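# Stand the hex screw head-down on the mat

## Task

Set the hex screw on the mat so that its head rests on the mat and the shank points up. The screw must lie entirely within the mat, no other object may be on the mat, and nothing may be tipped over. The reference image is called manual.

## Robot and tools

Robot: one yam_ultra arm with six revolute joints and a two-finger parallel gripper. One command number drives both fingers together. The arm's root link sits at (0, 0, +0.285) m in the scene frame and is tilted, with quat_wxyz (+0.946, +0.208, +0.242, +0.063). In the scene frame the origin lies on the table top under the base, +z is up, and +y is to the left when looking along +x. A two-camera stand is fixed beside the table. Loose objects may be nudged briefly by outside pushes.

Row layout: every command row has 7 plain numbers, in this order: wrist pitch (joint4), wrist yaw (joint5), wrist roll (joint6), elbow (joint3), waist (joint1), shoulder (joint2), opening. The first six are absolute joint target angles in radians, not offsets. Shoulder, elbow and wrist yaw are sign-flipped against the URDF, both in what you send and in what comes back. The stated URDF ranges are: waist -2.618 to 3.054, shoulder 0.000 to 3.142 (so -3.142 to 0 in your numbers), elbow 0.000 to 3.142 (so -3.142 to 0), wrist pitch -1.571 to 1.571, wrist yaw -1.571 to 1.571, wrist roll -2.094 to 2.094. True limits can differ by up to 0.059 rad. A call is refused when a target goes more than 0.059 rad beyond a stated end and also lies farther out than the joint's last reading. Targets past the real end are clipped, and the result then says "joint sent to its limit". The opening runs from -1 (closed) to +1 (fully open, pads 0.094 m apart).

Tools:
- execute_actions(actions, cameras): actions is a list of actions. Each action is a list of 1 to 15 rows, one row per 1/30 s control step. If fewer than 15 rows are given, the last row repeats to fill the 0.5 s. An empty list returns the full state with camera images. cameras lists names (cam_high, cam_low, cam_wrist, or "all").
- move(target, speed, blend, opening_speed, grip_force, blocking, cameras): target is a single 7-number row or a list of up to 15 rows. All joints interpolate together toward the absolute angles. Speed is in rad/s for the joint with the longest travel, from 0.01 to 12.57, default 0.5; give one value or one per target. blend, in rad, rounds the corners between listed targets; 0 means stop at each one. opening_speed (0.2 or more, in scale units per second) ramps the finger command. grip_force sets the per-pad limit, about 10 to 50 N. It stays in effect once set, and lower values make the fingers close slowly. blocking=false returns after about 0.5 s while the motion continues, and a new move then replaces it. Each move is capped at 10 s. The result adds a "move:" line: done, off_target, moving, held or fault, plus limits=held if steps were withheld. Neither done nor off_target tells you whether something was hit.
- wait(seconds 0 to 10): the arm holds its last command. stop: brakes a running move.
- zoom_image(camera, region [x0,y0,x1,y1] in pixels, at most 504 per side): gives a closer view of the latest image. All cameras are 896x504.
- show_instructions shows the reference image. read_manual gives the licence texts. finished_scene(scene) ends the scene permanently.

Limits applied each step: the waist, shoulder and elbow targets are held within 0.339 rad of their measured angles, and the wrist joints within 2.2 rad. Targets that would move the gripper more than 200 mm are scaled back. A very small change may not move a joint at all. "joint command not followed" means the clearance check changed the targets.

Reading results: Joint positions and Joint velocities follow the row order (rad, rad/s), then the pad gap (m). Joint targets shows what the joints are being driven toward right now. Tool commands shows the current gripper command. To keep the gripper unchanged, send that value again; 0 is a real command. grip_measured uses the opening scale. On a hard part it reads up to about 3 mm narrower than the part, so it does not show when the pads first touch. Release by commanding well above it. grip_effort_nm is the gripper motor effort averaged over a short time, negative when closing. It never settles exactly to zero, so judge it by how it changes. Joint torques follow joint order, include gravity, and have an offset and noise; positive means toward a larger position number. MOTOR HOT appears at 75 °C. At 90 °C the arm folds in and stays idle, and at 100 °C it goes limp.

Geometry: the pinch frame lies midway between the pads, about 1 cm behind the fingertips. The fingers point along its +z and close along its y. wrist_camera_optical has +z forward, +x to the right in the image, and +y down.

Things to avoid: dropping the object or releasing it while it is still moving, striking the table or fixed objects, pressing hard, and leaving anything off the table. Avoid long holds with the arm stretched out or pushed against a limit, which heat the motors. Fast and smooth motion is better, and time spent thinking also counts.

Each tool is called after ">>>" by a JSON object that holds its "method" and its "body".

Reference images:

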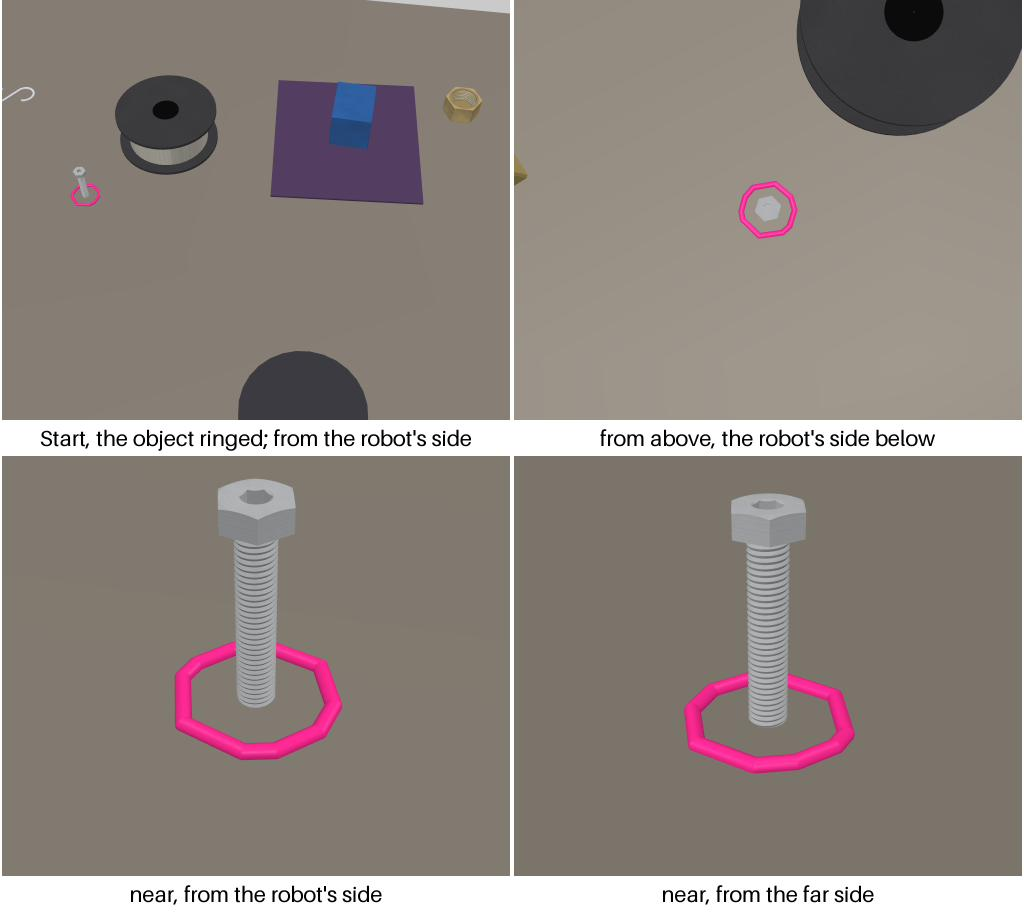

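## Session

>>> {"method": "execute_actions", "body": {"actions": []}}

Scene clock: 0.00 s.
grip_measured=+1.000 grip_effort_nm=n/a
Joint names: [wrist pitch, wrist yaw, wrist roll, elbow, waist, shoulder]
Joint positions: [0.249 -0.685 -0.416 -1.114 0.75 -1.786 0.094]
Joint velocities: within noise
Joint torques (N m): no reading
Heat: 46 °C.
Joint targets: [0.249 -0.680 -0.415 -1.120 0.763 -1.780]
Tool commands: gripper/opening=+1.0

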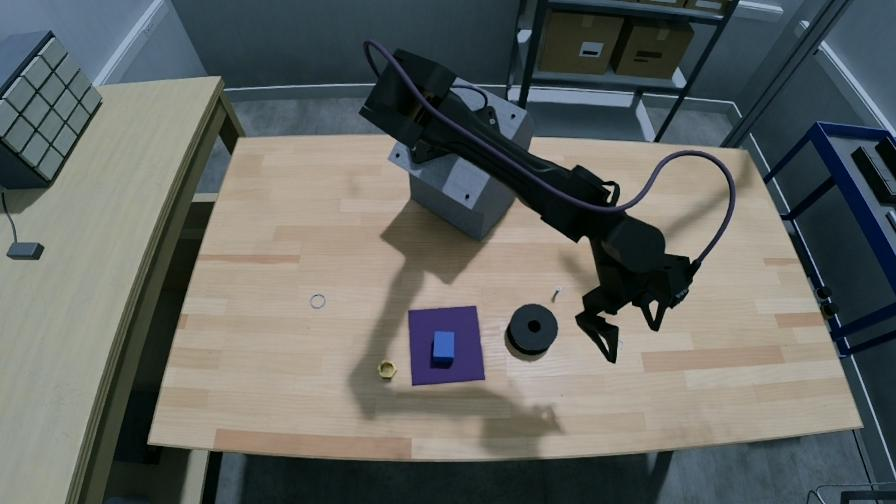

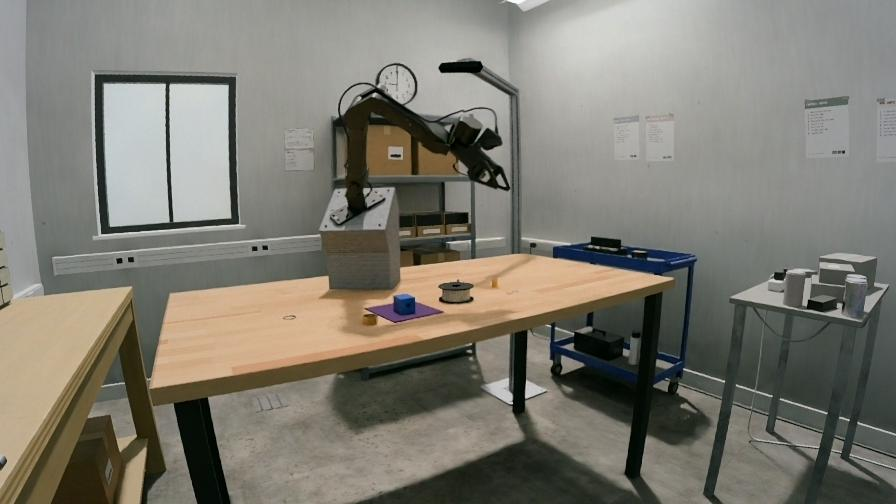

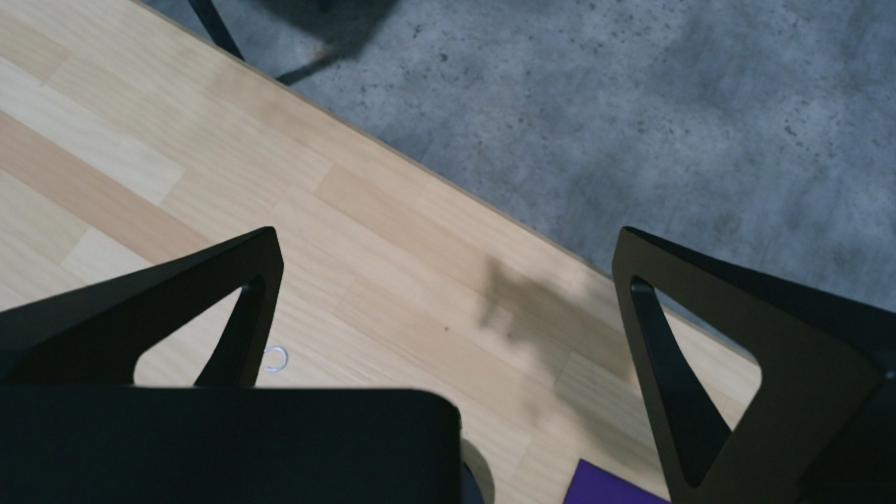

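>>> {"method": "move", "body": {"target": [-0.703,-0.863,0.072,-0.695,0.561,-0.583,1], "speed": 1.5, "cameras": ["cam_wrist","cam_high"]}}

Scene clock: 10.83 s.
grip_measured=+1.000 grip_effort_nm=0.05
Joint names: [wrist pitch, wrist yaw, wrist roll, elbow, waist, shoulder]
Joint positions: [-0.688 -0.855 0.064 -0.708 0.565 -0.589 0.094]
Joint torques (N m): [1.07 -0.1 0.03 -4.78 -0.66 0.44]
Heat: 46 °C.
Joint targets: [-0.703 -0.863 0.072 -0.695 0.561 -0.583]
move: done
Images, in order (width x height): cam_high 896x504, cam_wrist 896x504.

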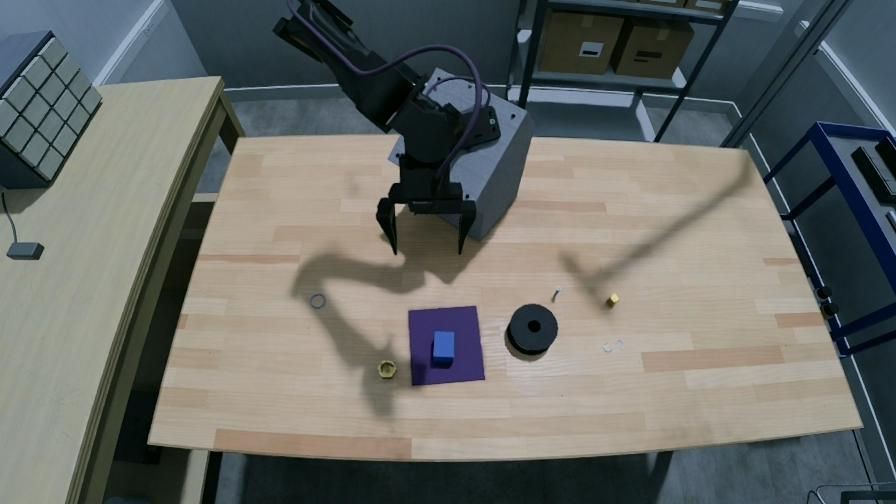

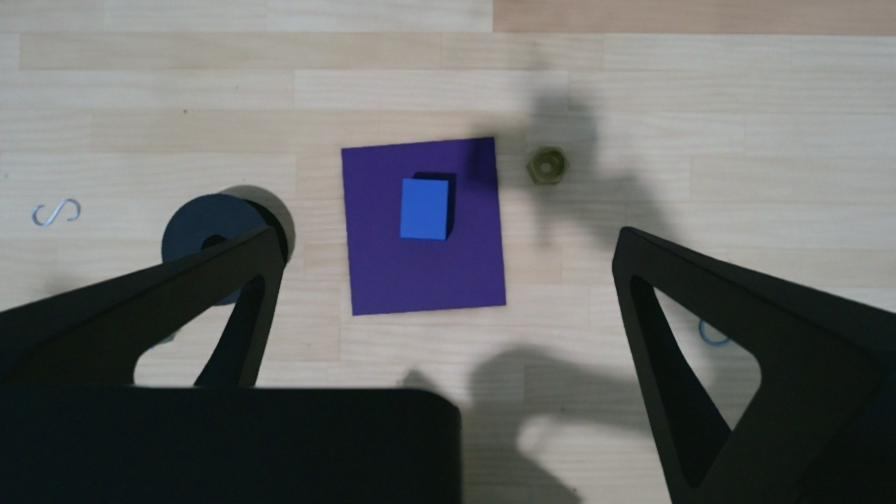

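>>> {"method": "move", "body": {"target": [[-0.465,-0.425,-0.005,-0.986,-0.027,-1.585,1],[-0.034,-0.348,-0.146,-1.030,-0.178,-2.006,1]], "speed": [1.2,0.6], "blend": [0.03,0], "cameras": ["cam_wrist","cam_high"]}}

Scene clock: 16.90 s.
grip_measured=+1.000 grip_effort_nm=0.05
Joint names: [wrist pitch, wrist yaw, wrist roll, elbow, waist, shoulder]
Joint positions: [-0.05 -0.357 -0.139 -1.02 -0.175 -1.994 0.094]
Joint torques (N m): [0.36 0.08 -0.09 -2.76 3.36 8.34]
Heat: 46 °C.
Joint targets: [-0.034 -0.348 -0.146 -1.030 -0.178 -2.006]
move: done
Images, in order (width x height): cam_high 896x504, cam_wrist 896x504.

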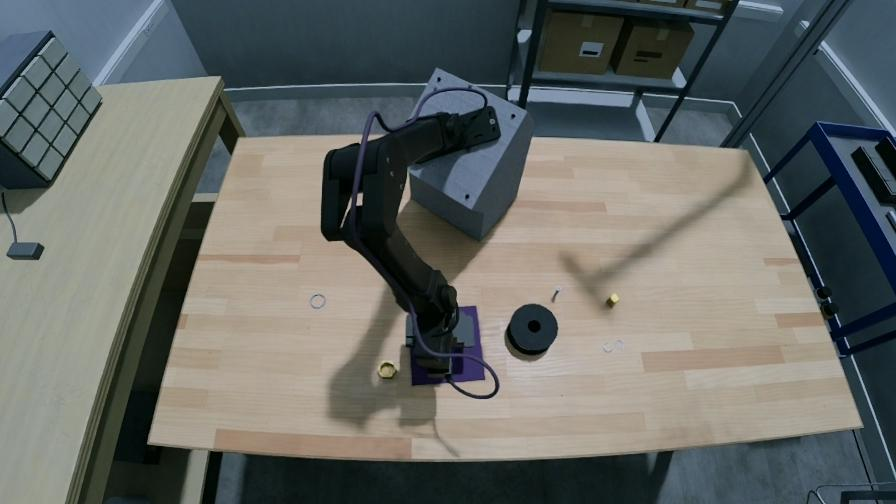

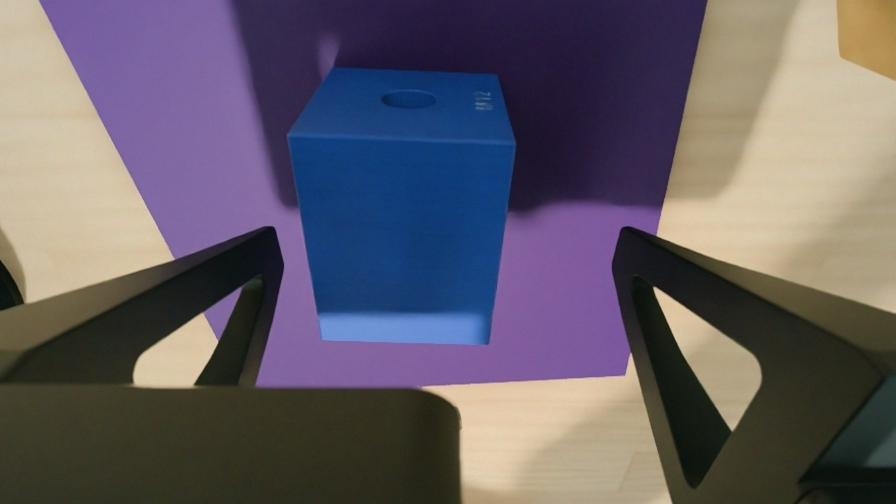

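>>> {"method": "move", "body": {"target": [[-0.034,-0.348,-0.146,-1.030,-0.151,-2.006,1],[-0.034,-0.348,-0.146,-1.030,-0.151,-2.006,-0.25]], "opening_speed": 1.5}}

>>> {"method": "move", "body": {"target": [[-0.465,-0.425,-0.005,-0.986,-0.027,-1.585,-0.25],[-0.399,-0.027,-0.608,-0.755,-0.732,-1.277,-0.25],[0.096,-0.02,-0.617,-0.800,-0.744,-1.817,-0.25]], "speed": [0.8,0.9,0.6], "blend": [0.1,0.03,0], "cameras": ["cam_wrist","cam_high","cam_low"]}}

Scene clock: 20.90 s.
grip_measured=-0.080 grip_effort_nm=-0.98
Joint names: [wrist pitch, wrist yaw, wrist roll, elbow, waist, shoulder]
Joint positions: [-0.049 -0.353 -0.139 -1.02 -0.17 -1.994 0.043]
Joint torques (N m): [0.35 0.05 -0.11 -2.7 5.35 8.29]
Heat: 45 °C.
Joint targets: [-0.034 -0.348 -0.146 -1.030 -0.151 -2.006]
move: done

Scene clock: 24.00 s.
grip_measured=-0.080 grip_effort_nm=-0.98
Joint names: [wrist pitch, wrist yaw, wrist roll, elbow, waist, shoulder]
Joint positions: [0.081 -0.033 -0.61 -0.789 -0.736 -1.805 0.043]
Joint torques (N m): [0.36 0.12 -0.12 -2.13 -0.54 7.68]
Heat: 45 °C.
Joint targets: [0.096 -0.020 -0.617 -0.800 -0.744 -1.817]
move: done

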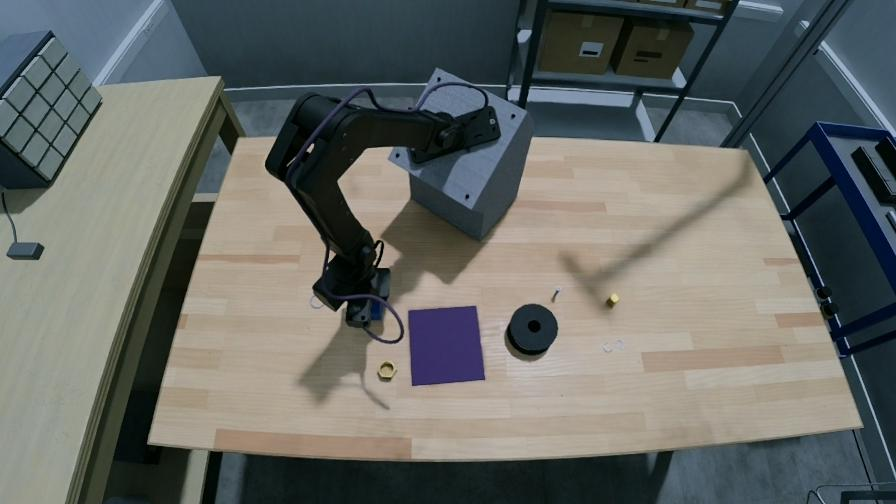

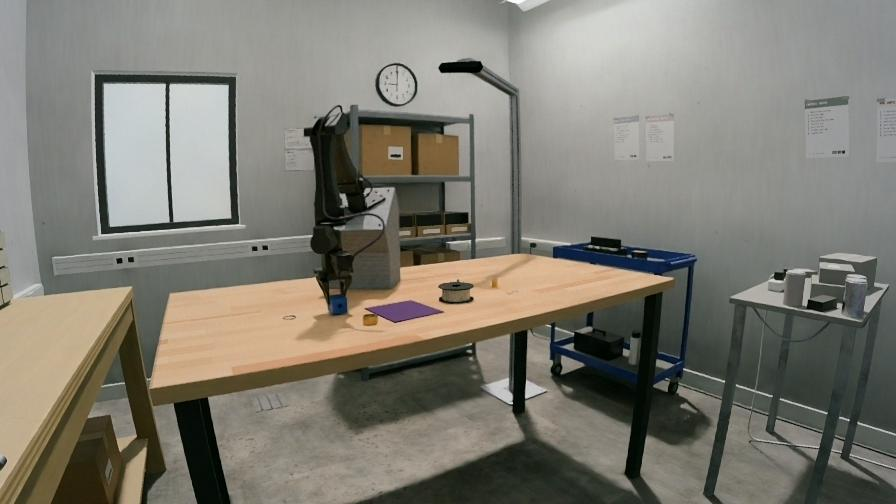

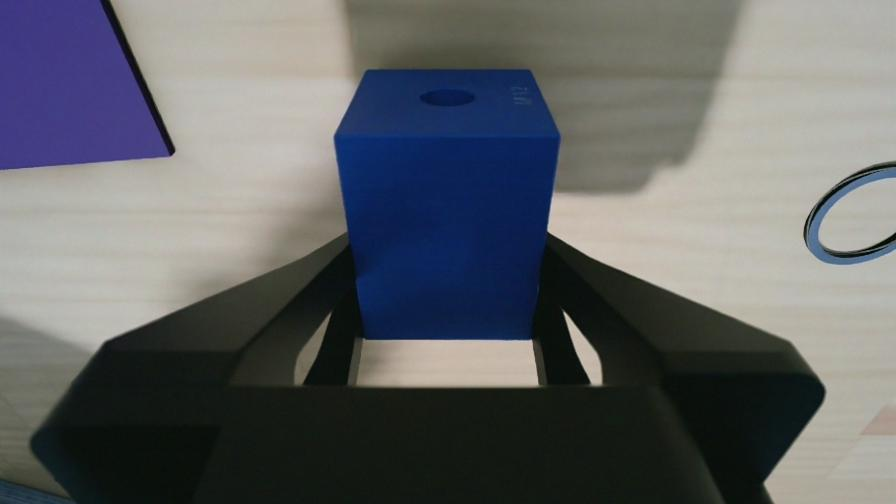

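>>> {"method": "move", "body": {"target": [[0.096,-0.02,-0.617,-0.800,-0.744,-1.827,-0.25],[0.096,-0.02,-0.617,-0.800,-0.744,-1.827,0.5],[-0.399,-0.027,-0.608,-0.755,-0.732,-1.277,0.5],[0.292,-0.711,-0.148,-0.261,0.978,-1.457,-0.2]], "speed": [0.5,0.5,0.8,1.3], "blend": [0,0,0.1,0], "opening_speed": 1.5, "cameras": ["cam_wrist","cam_high"]}}

Scene clock: 32.03 s.
grip_measured=-0.198 grip_effort_nm=-0.04
Joint names: [wrist pitch, wrist yaw, wrist roll, elbow, waist, shoulder]
Joint positions: [0.279 -0.705 -0.155 -0.272 0.961 -1.451 0.038]
Joint torques (N m): [1.37 0 0.02 -3.55 4.44 2.09]
Heat: 44 °C.
Joint targets: [0.292 -0.711 -0.148 -0.261 0.978 -1.457]
move: done
Images, in order (width x height): cam_high 896x504, cam_wrist 896x504.

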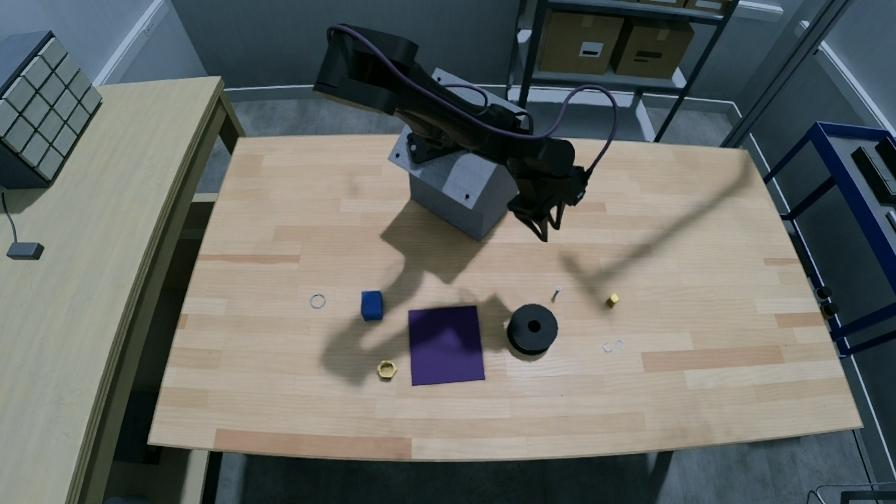

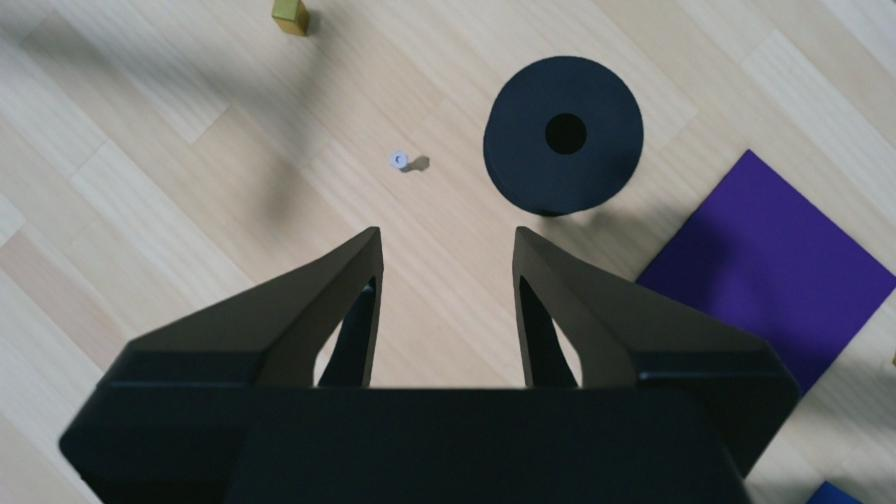

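>>> {"method": "move", "body": {"target": [[0.9,0.2,-0.9,-0.6,0.1,-1.8,-0.1],[1.442,0.838,-1.269,-0.639,-0.167,-2.793,-0.1]], "speed": [1.3,0.8], "blend": [0.05,0], "cameras": ["cam_wrist","cam_high","cam_low"]}}

Scene clock: 40.13 s.
grip_measured=-0.101 grip_effort_nm=0.12
Joint names: [wrist pitch, wrist yaw, wrist roll, elbow, waist, shoulder]
Joint positions: [1.347 0.711 -1.192 -0.622 -0.119 -2.642 0.042]
Joint torques (N m): [0.79 0.33 -0.01 3.1 4.1 6.91]
Heat: 44 °C.
Joint targets: [1.341 0.701 -1.189 -0.625 -0.118 -2.632]
move: held (a check stopped the path); path passed 1 of 2 targets; limits=held; the shoulder is farthest, 0.151 rad from its target
joint command not followed: on one or more control steps a check withheld the commanded joint targets, and the robot was not sent them on those steps.
cause: the commanded joint targets, or the way to them, would bring two parts of the arm too close to each other (its forearm (the part past the elbow) and its base or mounting, with the joints along the arm from the waist to the elbow between them, 11 mm apart when it was first held).

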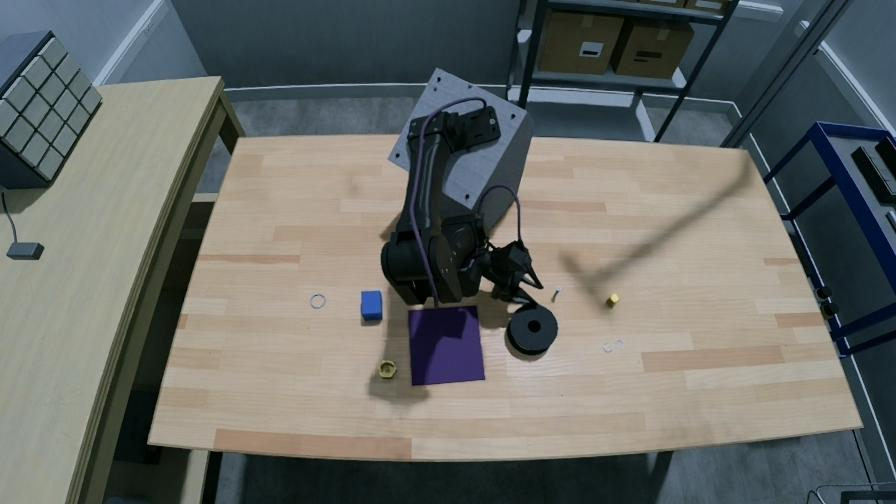

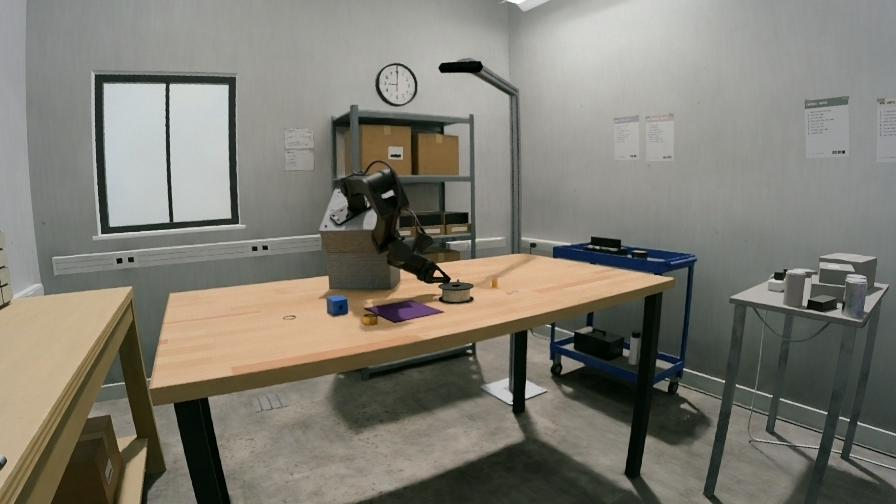

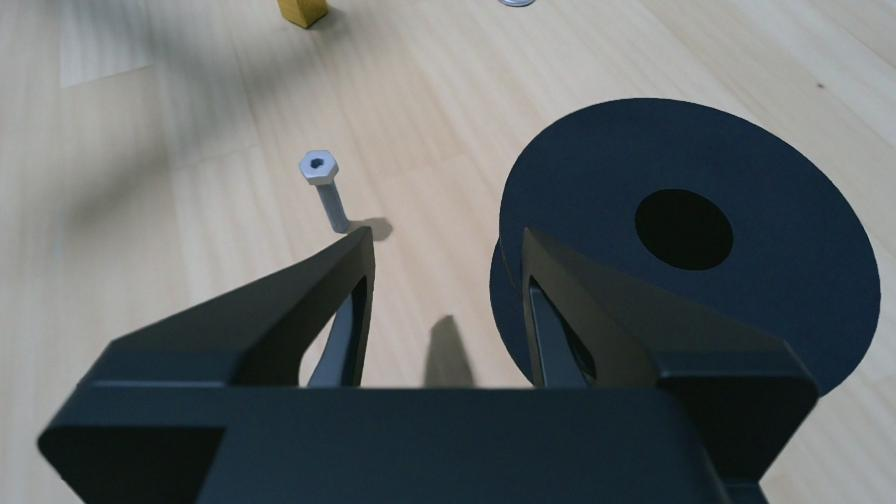

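>>> {"method": "move", "body": {"target": [[0.9,0.2,-0.9,-0.6,0.1,-1.8,-0.1],[-0.646,-0.630,0.187,-1.312,0.748,-2.374,-0.2]], "speed": [1.2,1.4], "blend": [0.15,0], "cameras": ["cam_wrist","cam_high"]}}

Scene clock: 46.77 s.
grip_measured=-0.198 grip_effort_nm=-0.04
Joint names: [wrist pitch, wrist yaw, wrist roll, elbow, waist, shoulder]
Joint positions: [-0.634 -0.621 0.18 -1.295 0.729 -2.357 0.038]
Joint torques (N m): [-0.28 -0.06 0.03 -4.72 9.16 7.3]
Heat: 43 °C.
Joint targets: [-0.646 -0.630 0.187 -1.312 0.748 -2.374]
move: done
Images, in order (width x height): cam_high 896x504, cam_wrist 896x504.

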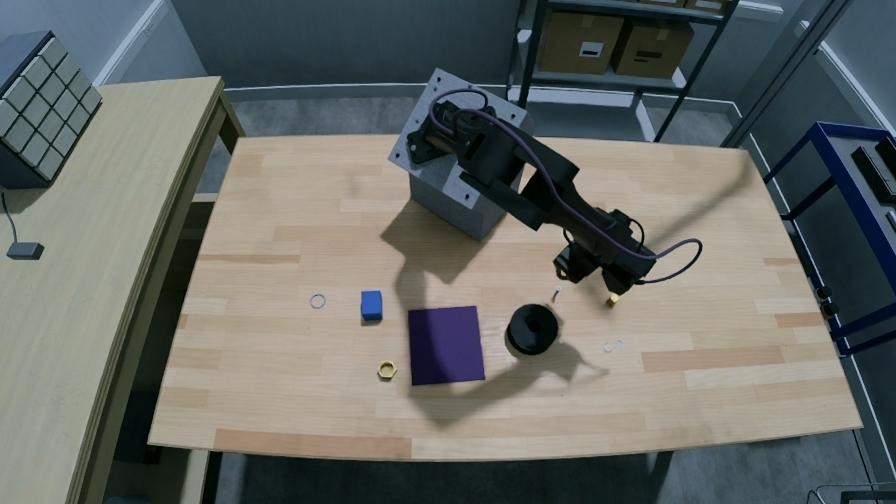

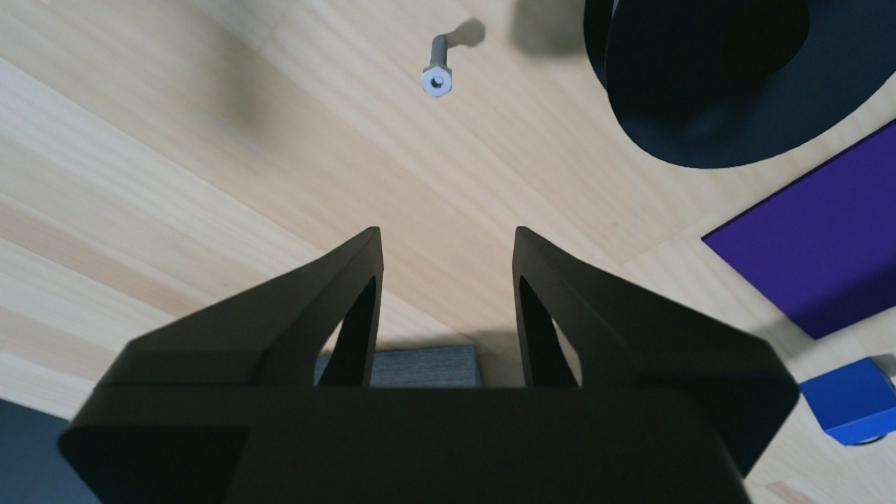

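>>> {"method": "move", "body": {"target": [-0.351,-0.640,-0.011,-1.389,0.599,-2.628,-0.2], "speed": 0.3, "cameras": ["cam_wrist"]}}

Scene clock: 49.47 s.
grip_measured=-0.198 grip_effort_nm=-0.04
Joint names: [wrist pitch, wrist yaw, wrist roll, elbow, waist, shoulder]
Joint positions: [-0.367 -0.632 -0.003 -1.374 0.602 -2.612 0.038]
Joint torques (N m): [0.03 -0.09 -0.1 -3.36 7.64 7.9]
Heat: 43 °C.
Joint targets: [-0.351 -0.640 -0.011 -1.389 0.599 -2.628]
move: done
Images, in order (width x height): cam_wrist 896x504.

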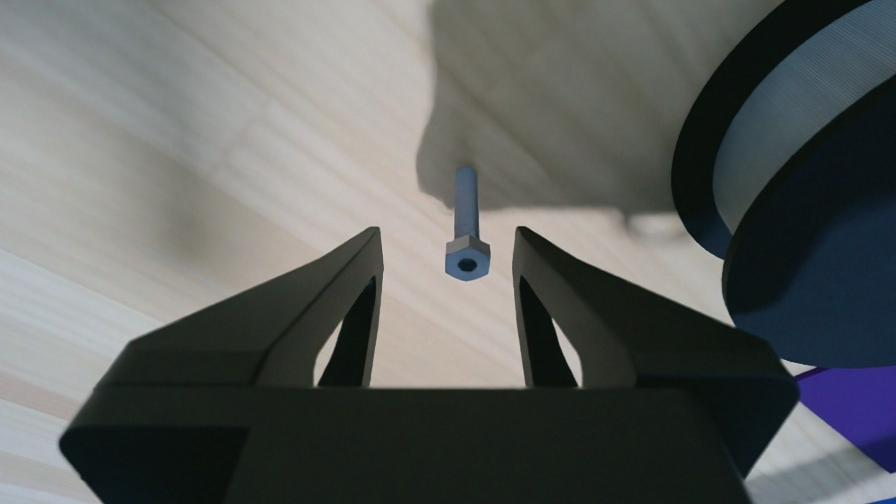

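>>> {"method": "move", "body": {"target": [[-0.336,-0.640,-0.021,-1.391,0.578,-2.641,-0.2],[-0.336,-0.640,-0.021,-1.391,0.578,-2.641,-0.85]], "speed": 0.3, "opening_speed": 0.8, "cameras": ["cam_wrist"]}}

Scene clock: 53.33 s.
grip_measured=-0.779 grip_effort_nm=-0.95
Joint names: [wrist pitch, wrist yaw, wrist roll, elbow, waist, shoulder]
Joint positions: [-0.352 -0.633 -0.014 -1.379 0.583 -2.62 0.01]
Joint torques (N m): [0.05 -0.04 -0.11 -3.06 7.46 7.45]
Heat: 42 °C.
Joint targets: [-0.336 -0.640 -0.021 -1.391 0.578 -2.641]
move: done
Images, in order (width x height): cam_wrist 896x504.

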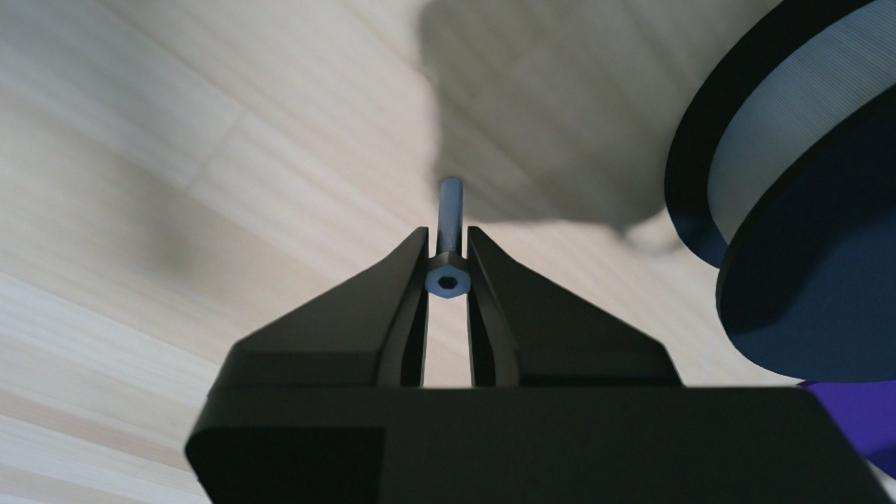

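>>> {"method": "move", "body": {"target": [[-0.646,-0.630,0.187,-1.312,0.733,-2.374,-0.85],[0.1,0.1,-0.4,-0.9,0.1,-1.7,-0.85],[0.895,0.857,-1.09,-0.585,-0.569,-1.998,-0.85],[0.996,0.883,-1.116,-0.820,-0.599,-2.352,-0.85]], "speed": [0.6,1.2,1.2,0.35], "blend": [0.08,0.2,0.03,0], "cameras": ["cam_wrist","cam_high","cam_low"]}}

Scene clock: 62.20 s.
grip_measured=-0.781 grip_effort_nm=-0.98
Joint names: [wrist pitch, wrist yaw, wrist roll, elbow, waist, shoulder]
Joint positions: [0.986 0.859 -1.109 -0.814 -0.592 -2.333 0.01]
Joint torques (N m): [1.02 0.62 -0.11 0.76 1.03 6.87]
Heat: 41 °C.
Joint targets: [0.996 0.883 -1.116 -0.820 -0.599 -2.352]
move: done

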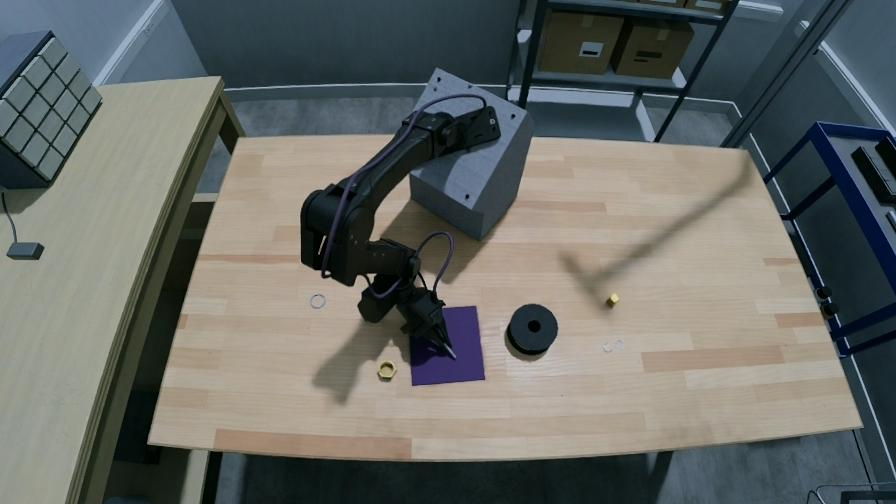

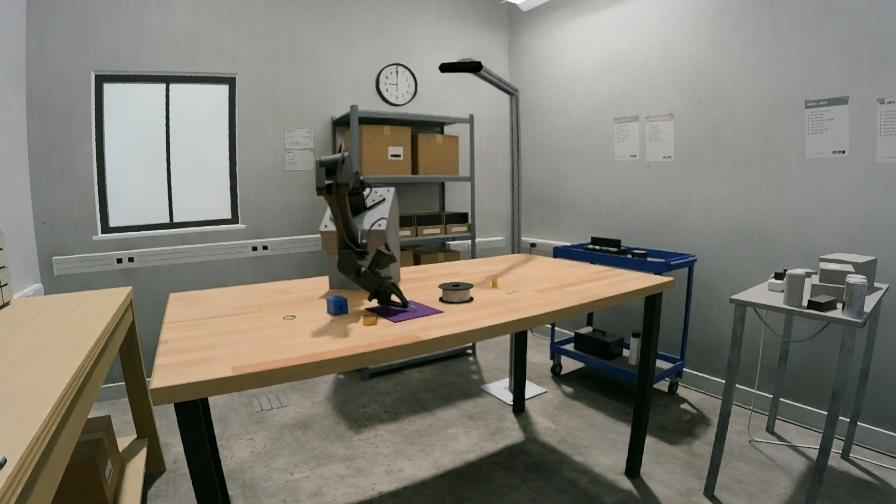

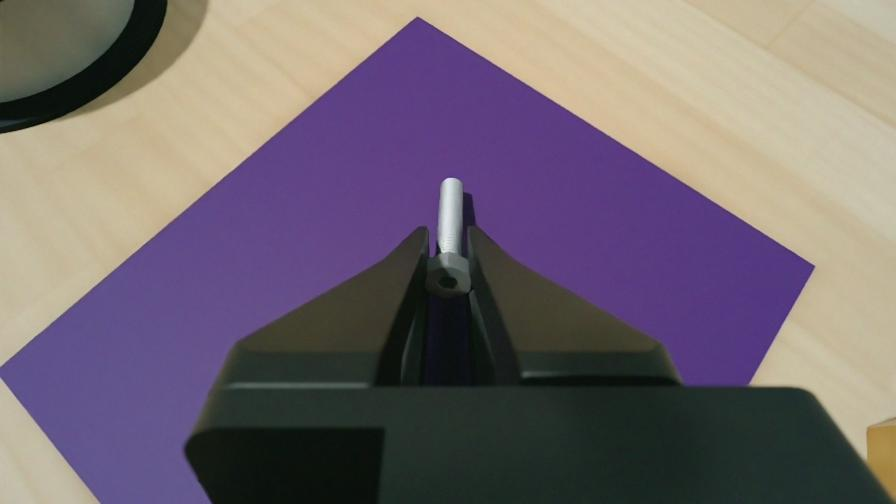

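>>> {"method": "move", "body": {"target": [[1.001,0.884,-1.116,-0.832,-0.600,-2.370,-0.85],[1.001,0.884,-1.116,-0.832,-0.600,-2.370,-0.45],[0.895,0.857,-1.09,-0.585,-0.569,-1.998,-0.45],[-0.737,-0.645,-0.537,-1.450,0.076,-2.107,-0.4]], "speed": [0.2,0.3,0.5,1.2], "blend": [0,0,0.05,0], "opening_speed": 0.5, "cameras": ["cam_wrist"]}}

Scene clock: 69.93 s.
grip_measured=-0.402 grip_effort_nm=0.14
Joint names: [wrist pitch, wrist yaw, wrist roll, elbow, waist, shoulder]
Joint positions: [-0.724 -0.639 -0.544 -1.437 0.062 -2.085 0.028]
Joint torques (N m): [-0.46 -0.14 0.03 -4.6 6.57 8.55]
Heat: 41 °C.
Joint targets: [-0.737 -0.645 -0.537 -1.450 0.076 -2.107]
move: done
Images, in order (width x height): cam_wrist 896x504.

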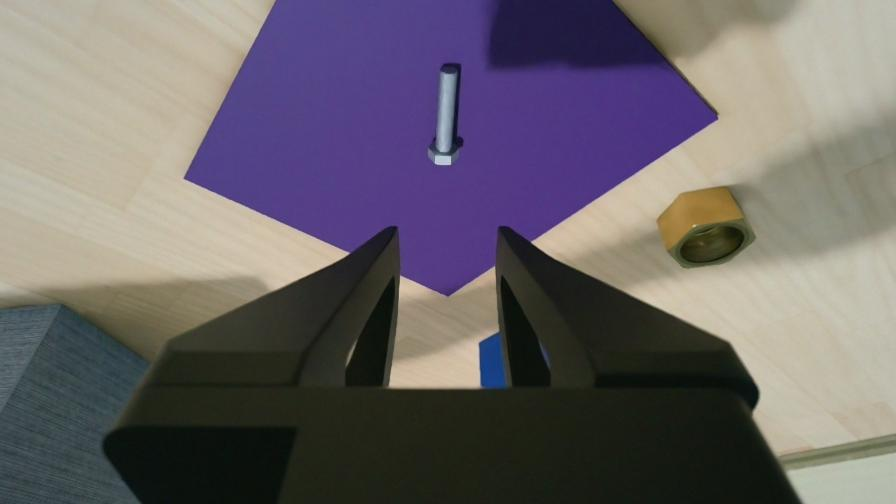

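>>> {"method": "move", "body": {"target": [-0.539,-0.628,-0.640,-1.530,-0.024,-2.316,-0.4], "speed": 0.3, "cameras": ["cam_wrist"]}}

>>> {"method": "zoom_image", "body": {"camera": "cam_wrist", "region": [300, 100, 600, 400]}}

Scene clock: 72.37 s.
grip_measured=-0.402 grip_effort_nm=0.14
Joint names: [wrist pitch, wrist yaw, wrist roll, elbow, waist, shoulder]
Joint positions: [-0.554 -0.638 -0.632 -1.514 -0.021 -2.298 0.028]
Joint torques (N m): [-0.15 0 -0.1 -4.12 5.27 9.32]
Heat: 41 °C.
Joint targets: [-0.539 -0.628 -0.640 -1.530 -0.024 -2.316]
move: done
Images, in order (width x height): cam_wrist 896x504.

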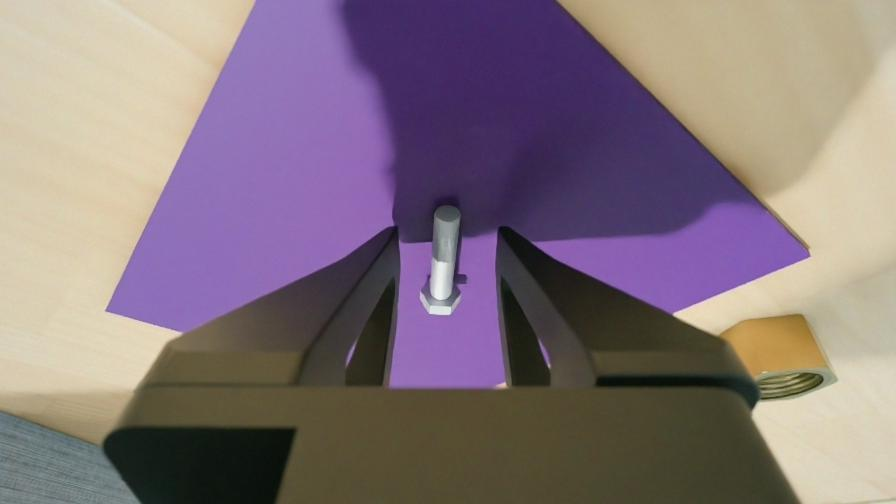

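Scaled by 1.680.

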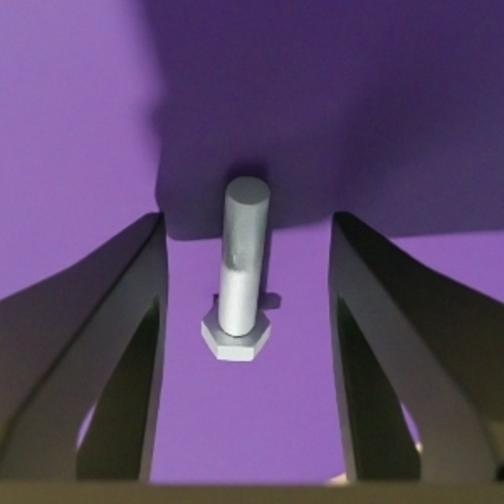

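>>> {"method": "move", "body": {"target": [-0.517,-0.628,-0.640,-1.519,-0.045,-2.334,-0.4], "speed": 0.15, "cameras": ["cam_wrist"]}}

>>> {"method": "zoom_image", "body": {"camera": "cam_wrist", "region": [300, 100, 600, 400]}}

Scene clock: 74.60 s.
grip_measured=-0.402 grip_effort_nm=0.13
Joint names: [wrist pitch, wrist yaw, wrist roll, elbow, waist, shoulder]
Joint positions: [-0.537 -0.636 -0.633 -1.514 -0.035 -2.306 0.028]
Joint torques (N m): [-0.07 -0.03 -0.1 -2.95 4.6 8.51]
Heat: 40 °C.
Joint targets: [-0.517 -0.628 -0.640 -1.519 -0.045 -2.334]
move: done
Images, in order (width x height): cam_wrist 896x504.

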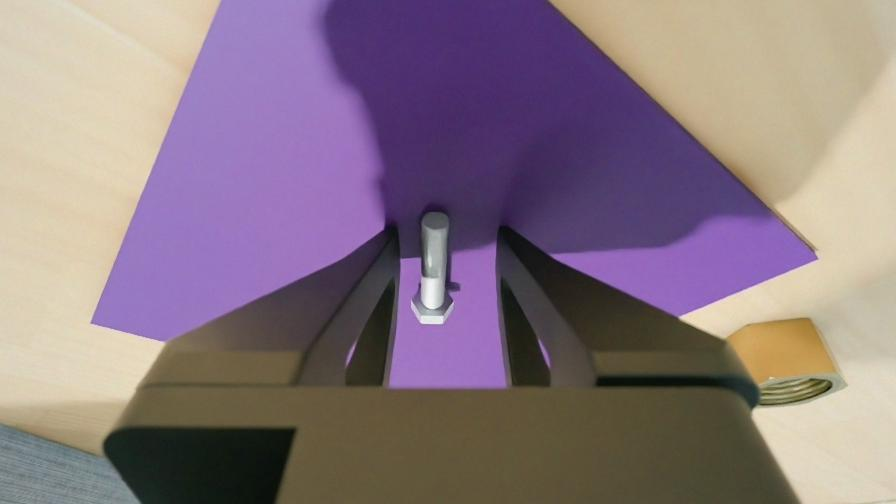

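Scaled by 1.680.

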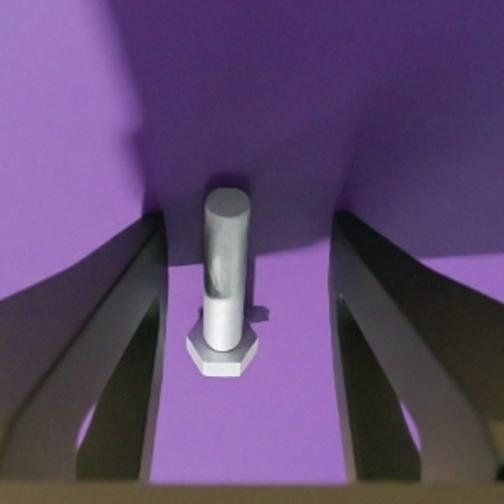

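>>> {"method": "move", "body": {"target": [-0.500,-0.628,-0.640,-1.521,-0.031,-2.356,-0.4], "speed": 0.15, "cameras": ["cam_wrist"]}}

>>> {"method": "zoom_image", "body": {"camera": "cam_wrist", "region": [300, 100, 600, 400]}}

Scene clock: 75.80 s.
grip_measured=-0.402 grip_effort_nm=0.14
Joint names: [wrist pitch, wrist yaw, wrist roll, elbow, waist, shoulder]
Joint positions: [-0.53 -0.636 -0.633 -1.514 -0.035 -2.309 0.028]
Joint torques (N m): [0.06 -0.03 -0.11 -3.19 5.7 7.1]
Heat: 40 °C.
Joint targets: [-0.500 -0.628 -0.640 -1.521 -0.031 -2.356]
move: off_target; the shoulder is farthest, 0.047 rad from its target
Images, in order (width x height): cam_wrist 896x504.

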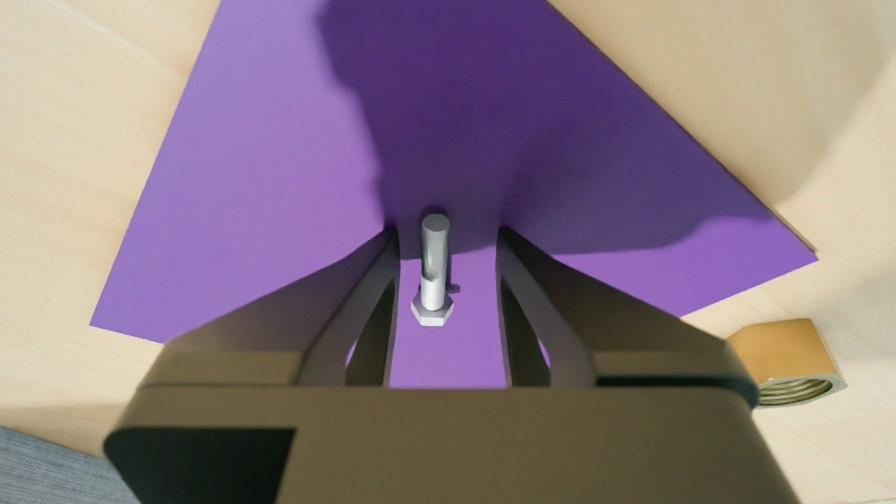

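Scaled by 1.680.

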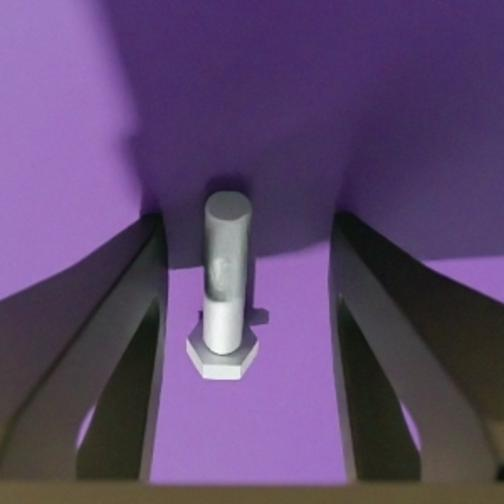

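>>> {"method": "move", "body": {"target": [[-0.522,-0.628,-0.640,-1.519,-0.033,-2.330,-0.4],[-0.522,-0.628,-0.640,-1.519,-0.033,-2.330,-0.98]], "speed": 0.15, "opening_speed": 0.6, "cameras": ["cam_wrist"]}}

>>> {"method": "zoom_image", "body": {"camera": "cam_wrist", "region": [300, 100, 600, 400]}}

Scene clock: 78.17 s.
grip_measured=-0.869 grip_effort_nm=-0.96
Joint names: [wrist pitch, wrist yaw, wrist roll, elbow, waist, shoulder]
Joint positions: [-0.536 -0.637 -0.633 -1.514 -0.035 -2.309 0.006]
Joint torques (N m): [-0.17 -0.02 -0.11 -2.93 5.61 9.07]
Heat: 40 °C.
Joint targets: [-0.522 -0.628 -0.640 -1.519 -0.033 -2.330]
move: done
Images, in order (width x height): cam_wrist 896x504.

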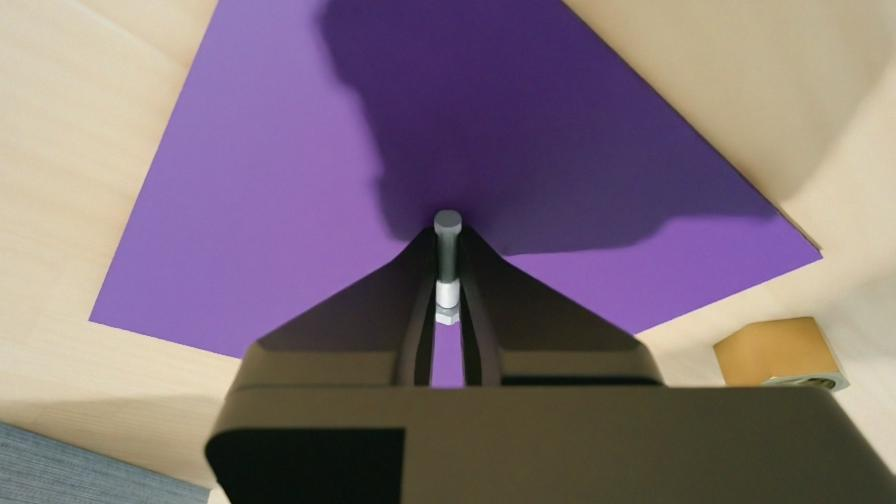

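Scaled by 1.680.

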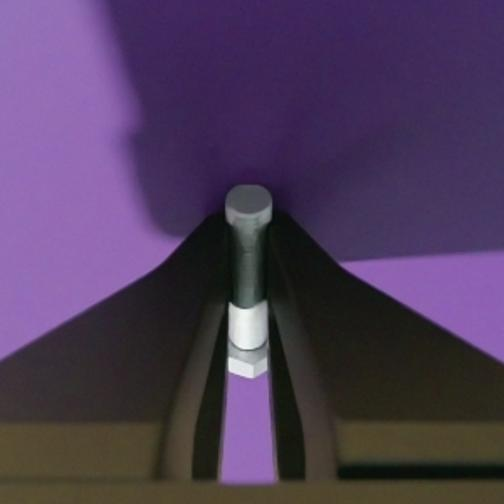

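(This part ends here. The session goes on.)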